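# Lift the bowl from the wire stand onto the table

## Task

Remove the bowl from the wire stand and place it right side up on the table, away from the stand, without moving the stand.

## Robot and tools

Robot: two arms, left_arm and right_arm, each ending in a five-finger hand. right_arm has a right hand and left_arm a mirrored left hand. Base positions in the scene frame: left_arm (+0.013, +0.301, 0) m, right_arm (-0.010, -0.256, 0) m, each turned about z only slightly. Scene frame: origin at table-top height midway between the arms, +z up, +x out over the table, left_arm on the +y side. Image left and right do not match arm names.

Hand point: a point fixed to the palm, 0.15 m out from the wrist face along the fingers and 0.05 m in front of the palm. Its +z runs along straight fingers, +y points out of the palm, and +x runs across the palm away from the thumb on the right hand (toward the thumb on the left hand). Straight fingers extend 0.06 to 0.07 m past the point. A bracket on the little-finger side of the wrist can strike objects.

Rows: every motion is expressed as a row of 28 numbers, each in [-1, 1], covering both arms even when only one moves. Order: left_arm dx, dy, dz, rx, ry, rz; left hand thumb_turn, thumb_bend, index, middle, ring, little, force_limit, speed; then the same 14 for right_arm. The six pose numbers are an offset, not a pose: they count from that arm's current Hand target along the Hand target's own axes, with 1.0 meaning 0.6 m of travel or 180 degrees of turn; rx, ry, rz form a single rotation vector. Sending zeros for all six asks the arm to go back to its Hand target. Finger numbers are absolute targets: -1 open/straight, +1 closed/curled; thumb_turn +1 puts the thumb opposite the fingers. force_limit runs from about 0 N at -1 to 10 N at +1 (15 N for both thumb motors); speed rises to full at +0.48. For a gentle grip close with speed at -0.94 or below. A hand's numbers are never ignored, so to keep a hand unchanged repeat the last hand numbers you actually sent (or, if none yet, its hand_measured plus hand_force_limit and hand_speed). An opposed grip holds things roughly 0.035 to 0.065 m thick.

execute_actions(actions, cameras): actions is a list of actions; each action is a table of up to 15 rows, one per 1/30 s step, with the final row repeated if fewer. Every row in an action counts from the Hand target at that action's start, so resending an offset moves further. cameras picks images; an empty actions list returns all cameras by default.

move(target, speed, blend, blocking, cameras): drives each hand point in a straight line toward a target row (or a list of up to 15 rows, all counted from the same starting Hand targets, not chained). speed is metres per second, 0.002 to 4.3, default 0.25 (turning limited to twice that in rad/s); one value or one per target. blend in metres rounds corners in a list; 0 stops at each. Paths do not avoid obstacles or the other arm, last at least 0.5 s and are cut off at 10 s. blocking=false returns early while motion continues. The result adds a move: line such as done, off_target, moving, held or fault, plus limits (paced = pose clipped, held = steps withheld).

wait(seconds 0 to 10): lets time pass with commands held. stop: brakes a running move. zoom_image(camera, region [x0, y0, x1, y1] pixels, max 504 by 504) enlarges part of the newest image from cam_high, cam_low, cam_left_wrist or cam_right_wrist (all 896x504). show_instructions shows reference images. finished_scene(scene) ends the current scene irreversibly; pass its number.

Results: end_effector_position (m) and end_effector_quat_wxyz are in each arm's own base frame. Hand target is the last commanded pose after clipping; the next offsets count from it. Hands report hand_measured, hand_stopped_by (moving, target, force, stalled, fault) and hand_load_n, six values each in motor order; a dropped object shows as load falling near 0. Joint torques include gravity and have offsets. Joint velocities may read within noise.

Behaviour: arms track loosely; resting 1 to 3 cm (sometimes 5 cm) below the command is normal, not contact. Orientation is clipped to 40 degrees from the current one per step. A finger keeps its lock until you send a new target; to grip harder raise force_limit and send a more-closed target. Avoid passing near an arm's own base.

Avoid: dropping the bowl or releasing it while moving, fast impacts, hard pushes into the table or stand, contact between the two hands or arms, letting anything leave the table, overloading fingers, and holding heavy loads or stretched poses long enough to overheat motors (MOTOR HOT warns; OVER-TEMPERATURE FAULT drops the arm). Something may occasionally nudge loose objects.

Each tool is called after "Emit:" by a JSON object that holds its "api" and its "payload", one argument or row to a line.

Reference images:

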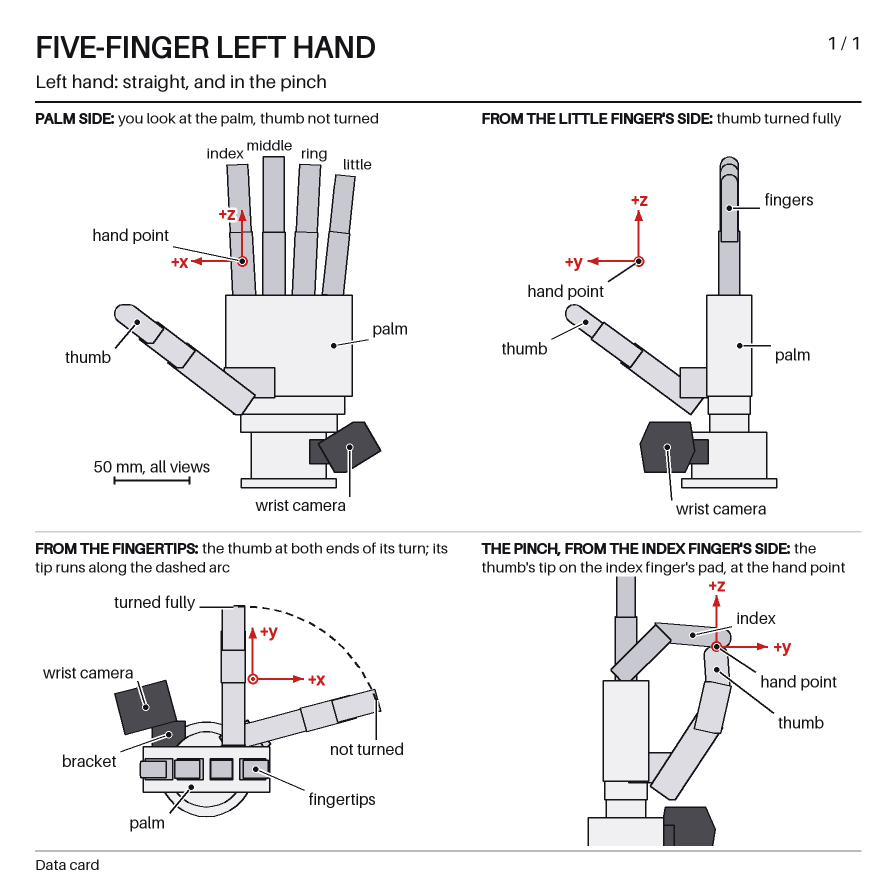

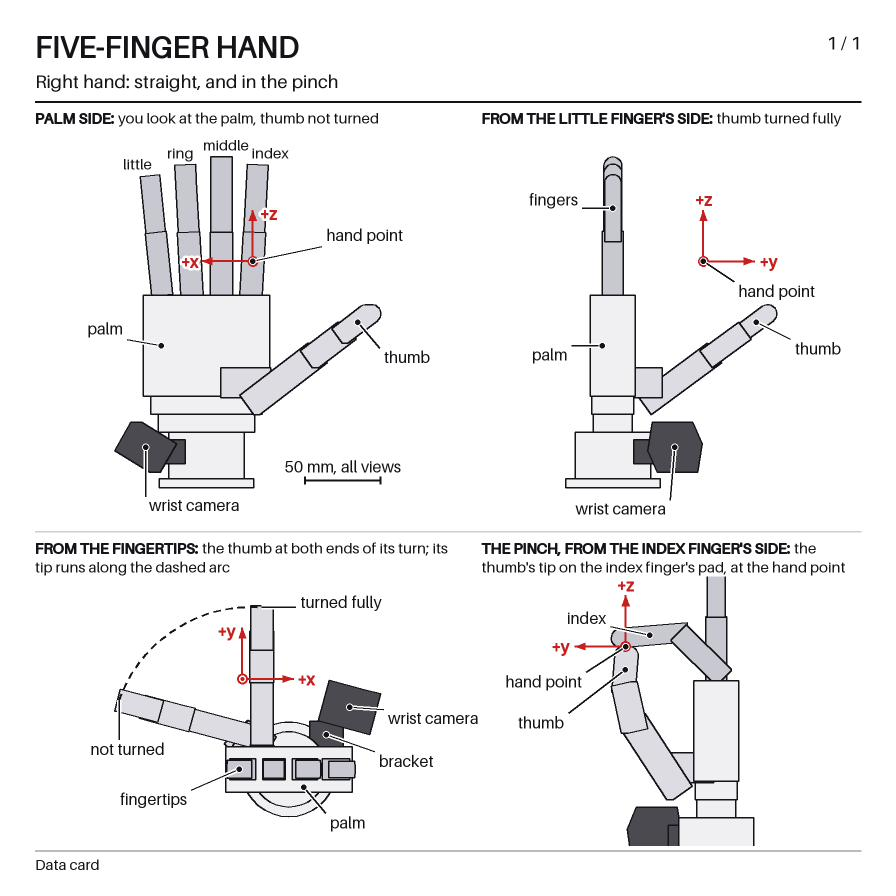

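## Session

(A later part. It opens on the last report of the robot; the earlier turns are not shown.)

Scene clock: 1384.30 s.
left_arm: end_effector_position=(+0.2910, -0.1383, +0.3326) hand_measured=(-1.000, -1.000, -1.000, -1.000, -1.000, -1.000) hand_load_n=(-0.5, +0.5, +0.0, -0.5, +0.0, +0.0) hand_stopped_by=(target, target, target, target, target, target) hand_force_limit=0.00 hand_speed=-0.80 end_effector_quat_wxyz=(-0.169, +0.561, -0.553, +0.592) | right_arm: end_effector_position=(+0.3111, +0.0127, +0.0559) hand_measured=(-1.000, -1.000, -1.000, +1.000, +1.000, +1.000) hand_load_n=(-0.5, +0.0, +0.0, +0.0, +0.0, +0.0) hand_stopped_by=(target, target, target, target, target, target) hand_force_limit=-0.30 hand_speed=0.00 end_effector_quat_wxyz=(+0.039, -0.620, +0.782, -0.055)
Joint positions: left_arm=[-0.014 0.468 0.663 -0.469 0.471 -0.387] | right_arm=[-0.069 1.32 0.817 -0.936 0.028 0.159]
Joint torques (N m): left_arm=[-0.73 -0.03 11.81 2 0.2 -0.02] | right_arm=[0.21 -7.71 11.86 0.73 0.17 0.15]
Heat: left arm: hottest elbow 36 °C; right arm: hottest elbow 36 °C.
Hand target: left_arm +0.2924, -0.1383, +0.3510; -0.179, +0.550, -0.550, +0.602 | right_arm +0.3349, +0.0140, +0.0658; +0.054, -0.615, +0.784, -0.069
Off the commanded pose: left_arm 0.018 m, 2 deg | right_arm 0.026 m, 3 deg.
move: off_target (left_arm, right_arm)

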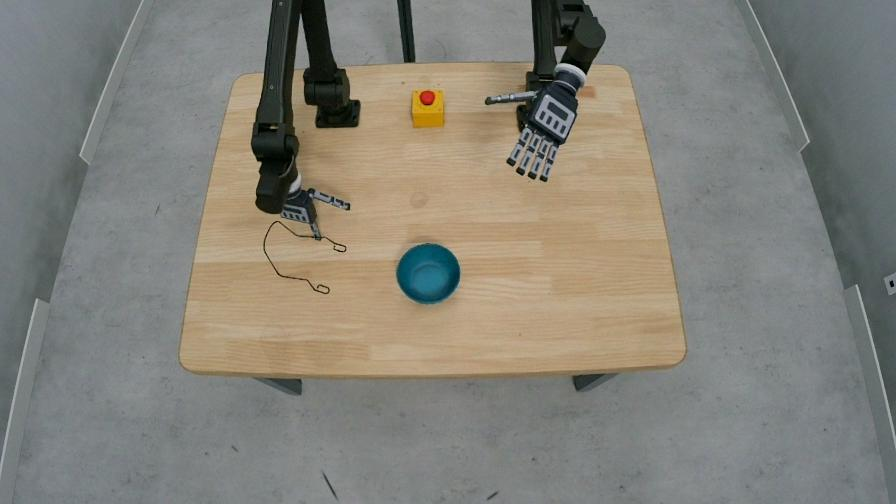

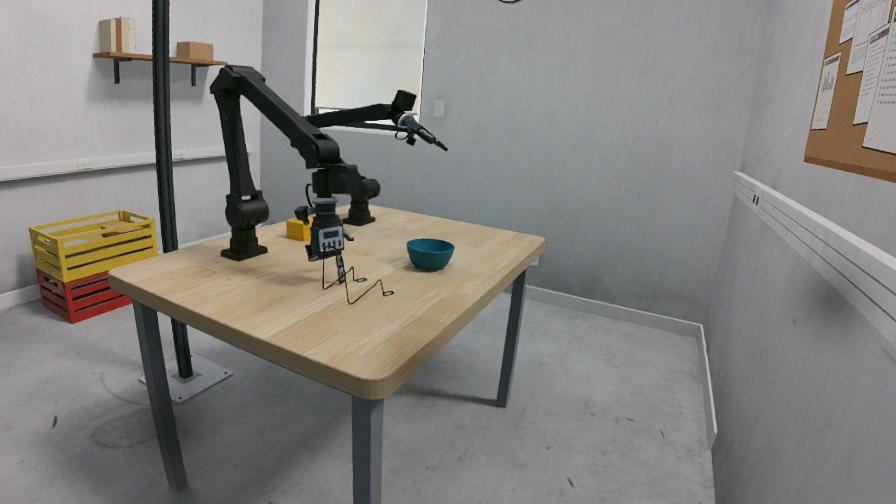

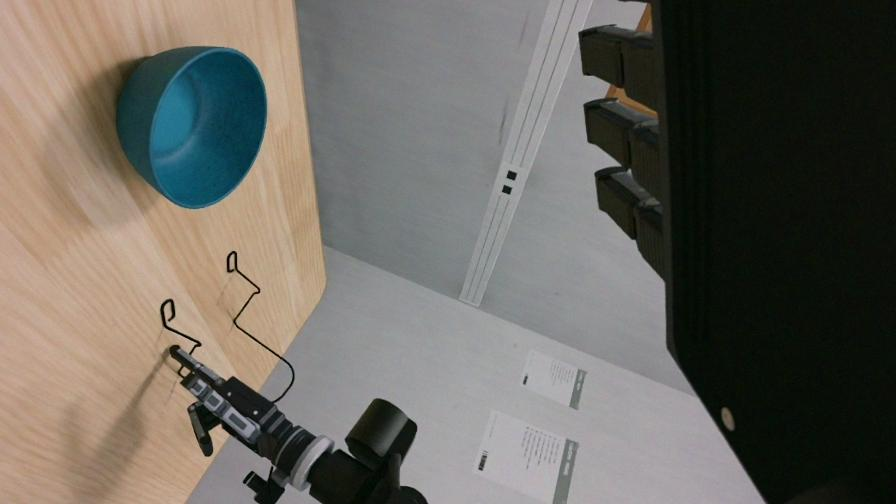

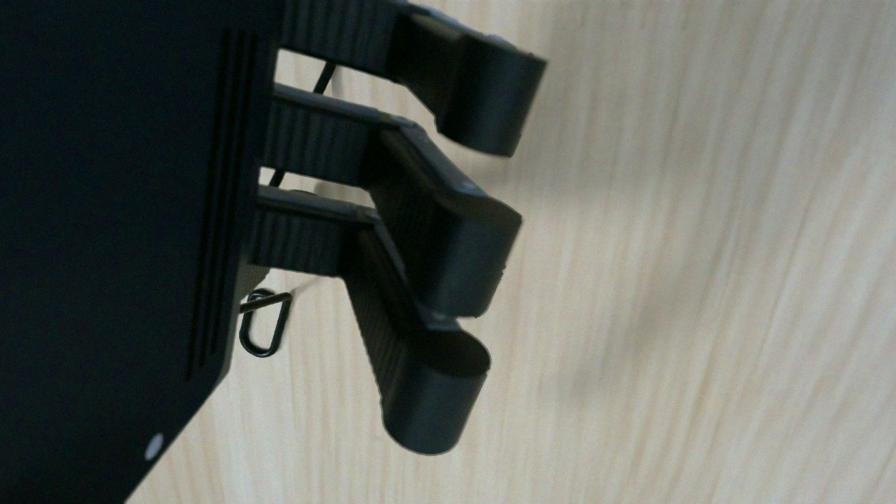

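Emit:
{"api": "move", "payload": {
  "target": [0,0,0,0,0,0,-1,-1,-1,-1,-1,-1,0,-0.8,-0.008,-0.0347,-0.0108,0,0,0,-1,-1,-1,1,1,1,-0.3,0],
  "speed": 0.04,
  "cameras": ["cam_low","cam_high"]
}}

Emit:
{"api": "zoom_image", "payload": {
  "camera": "cam_high",
  "region": [240, 170, 380, 310]
}}

Emit:
{"api": "zoom_image", "payload": {
  "camera": "cam_low",
  "region": [290, 170, 430, 310]
}}

Scene clock: 1402.00 s.
left_arm: end_effector_position=(+0.2910, -0.1383, +0.3326) hand_measured=(-1.000, -1.000, -1.000, -1.000, -1.000, -1.000) hand_load_n=(+0.0, +0.0, -0.5, +0.0, +0.0, +0.0) hand_stopped_by=(target, target, target, target, target, target) hand_force_limit=0.00 hand_speed=-0.80 end_effector_quat_wxyz=(-0.169, +0.561, -0.553, +0.592) | right_arm: end_effector_position=(+0.3360, +0.0123, +0.0653) hand_measured=(-1.000, -1.000, -1.000, +1.000, +1.000, +1.000) hand_load_n=(+0.0, +0.0, -0.5, +0.0, +0.0, +0.0) hand_stopped_by=(target, target, target, target, target, target) hand_force_limit=-0.30 hand_speed=0.00 end_effector_quat_wxyz=(+0.046, -0.620, +0.781, -0.060)
Joint positions: left_arm=[-0.014 0.468 0.663 -0.469 0.471 -0.387] | right_arm=[-0.065 1.36 0.883 -0.945 0.028 0.163]
Joint torques (N m): left_arm=[-0.73 0.03 11.81 2.02 0.21 -0.02] | right_arm=[0.32 -8.59 12.27 0.31 0.22 0.13]
Heat: left arm: hottest elbow 36 °C; right arm: hottest elbow 36 °C.
Hand target: left_arm +0.2924, -0.1383, +0.3510; -0.179, +0.550, -0.550, +0.602 | right_arm +0.3549, +0.0141, +0.0760; +0.055, -0.615, +0.784, -0.070
Off the commanded pose: left_arm 0.018 m, 2 deg | right_arm 0.022 m, 2 deg.
move: off_target (left_arm, right_arm)
Images, in order (width x height): cam_high 896x504, cam_low 896x504.

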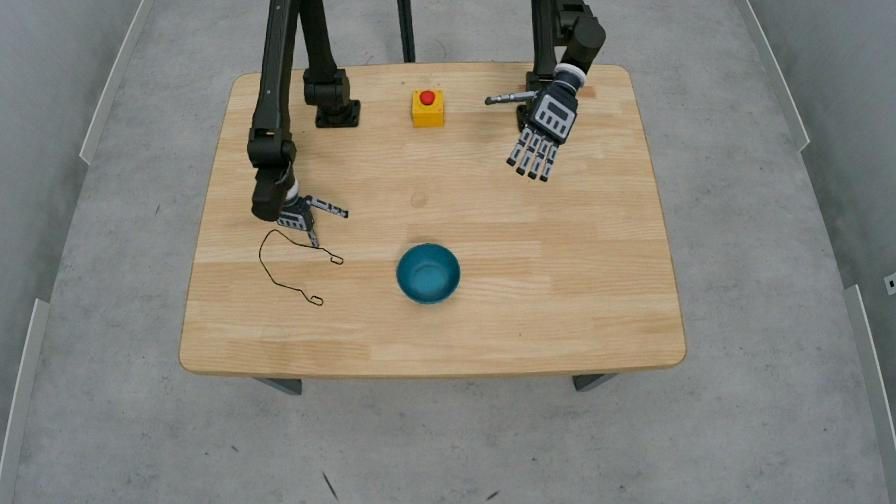

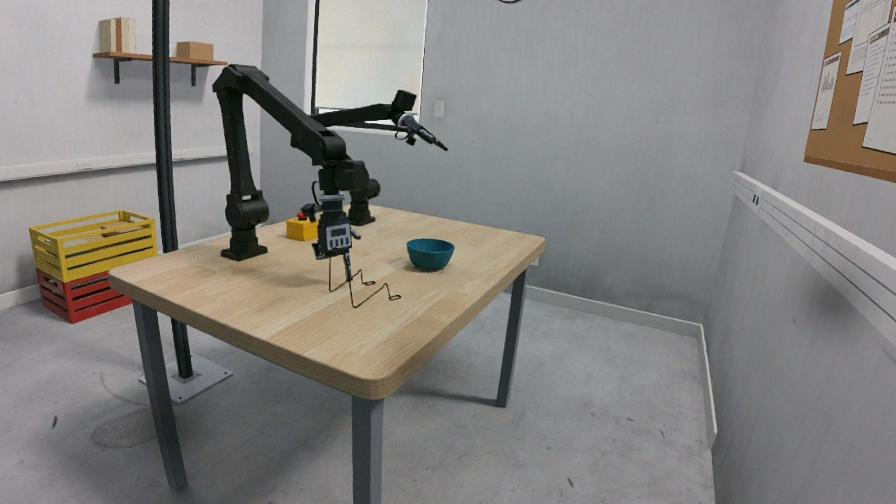

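Scaled by 3.600 from the camera's 896x504 image, which has a finer 1280x720 frame.

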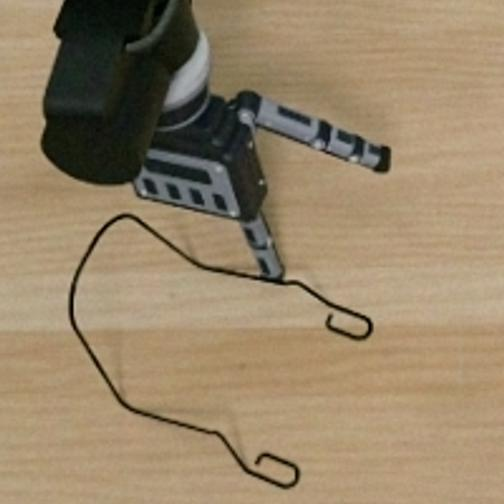

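Scaled by 3.600 from the camera's 896x504 image, which has a finer 1280x720 frame.

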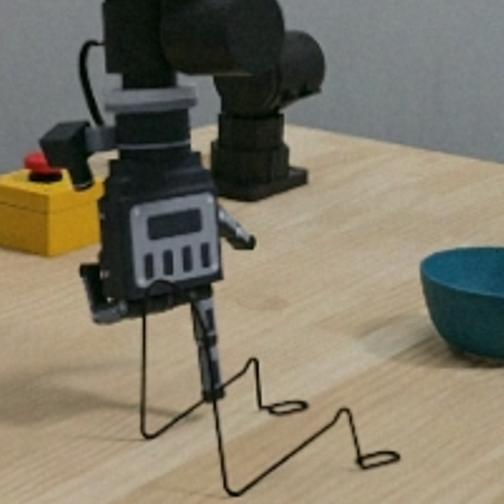

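Emit:
{"api": "move", "payload": {
  "target": [
    [0,0,0,0,0,0,-1,-1,-1,-1,-1,-1,0,-0.8,0.032,0.128,-0.0224,0,0,0,-1,-1,-1,1,1,1,-0.3,0],
    [0,0,0,0,0,0,-1,-1,-1,-1,-1,-1,0,-0.8,0.032,0.093,-0.22,0,0,0,-1,-1,-1,1,1,1,-0.3,0]
  ],
  "speed": 0.12,
  "cameras": ["cam_low","cam_high"]
}}

Emit:
{"api": "zoom_image", "payload": {
  "camera": "cam_high",
  "region": [240, 170, 480, 310]
}}

Scene clock: 1424.07 s.
left_arm: end_effector_position=(+0.2910, -0.1383, +0.3326) hand_measured=(-1.000, -1.000, -1.000, -1.000, -1.000, -1.000) hand_load_n=(+0.0, +0.0, +0.0, +0.0, +0.0, +0.0) hand_stopped_by=(target, target, target, target, target, target) hand_force_limit=0.00 hand_speed=-0.80 end_effector_quat_wxyz=(-0.169, +0.561, -0.553, +0.592) | right_arm: end_effector_position=(+0.2615, +0.0166, +0.1773) hand_measured=(-1.000, -1.000, -1.000, +1.000, +1.000, +1.000) hand_load_n=(+0.0, +0.0, +0.0, +0.0, +0.0, +0.0) hand_stopped_by=(target, target, target, target, target, target) hand_force_limit=-0.30 hand_speed=0.00 end_effector_quat_wxyz=(+0.039, -0.619, +0.783, -0.054)
Joint positions: left_arm=[-0.014 0.468 0.663 -0.469 0.471 -0.387] | right_arm=[-0.067 1.069 0.954 -1.325 0.028 0.163]
Joint torques (N m): left_arm=[-0.73 -0.03 11.82 2 0.2 -0.02] | right_arm=[-1.08 -6.65 13.09 0.18 0.1 0.01]
Heat: left arm: hottest elbow 36 °C; right arm: hottest elbow 39 °C.
Hand target: left_arm +0.2924, -0.1383, +0.3510; -0.179, +0.550, -0.550, +0.602 | right_arm +0.2743, +0.0141, +0.1960; +0.055, -0.615, +0.784, -0.069
Off the commanded pose: left_arm 0.018 m, 2 deg | right_arm 0.023 m, 3 deg.
move: off_target (left_arm, right_arm)
Images, in order (width x height): cam_high 896x504, cam_low 896x504.

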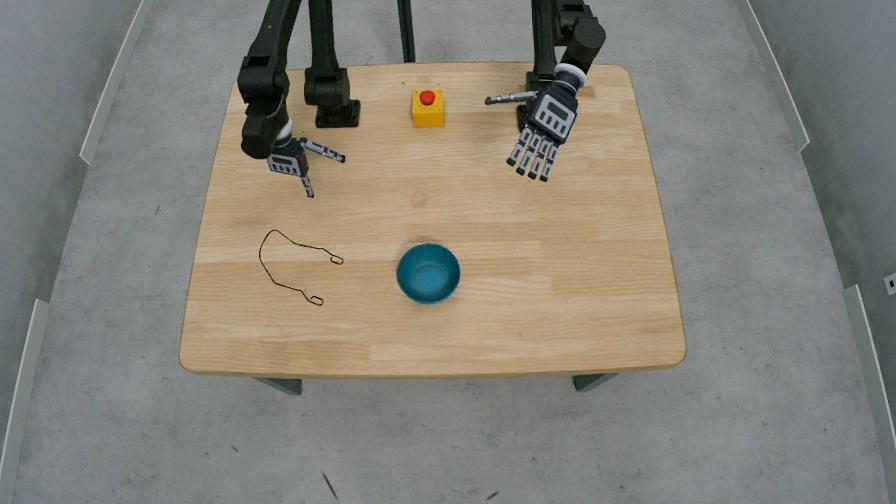

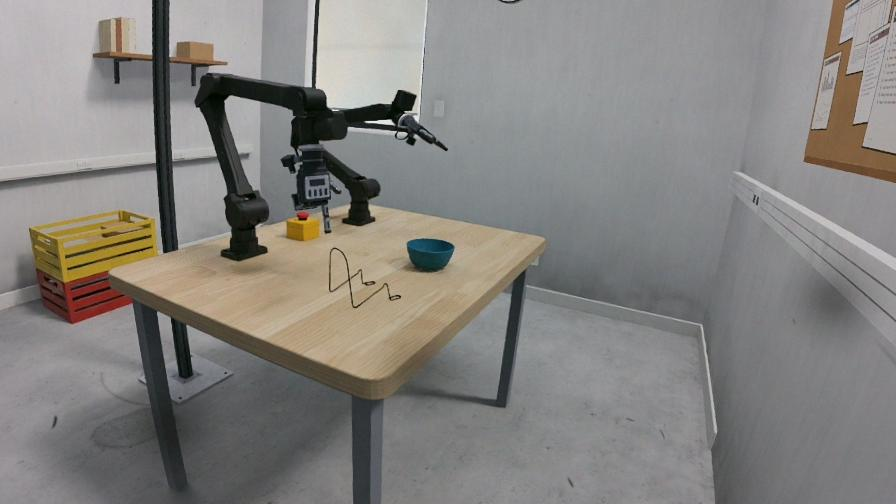

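Scaled by 2.100 from the camera's 896x504 image, which has a finer 1280x720 frame.

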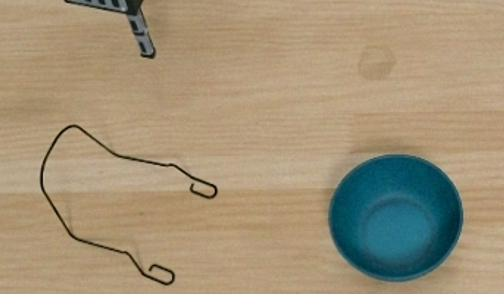

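Emit:
{"api": "finished_scene", "payload": {
  "scene": 1
}}

The scene is finished: the task was done.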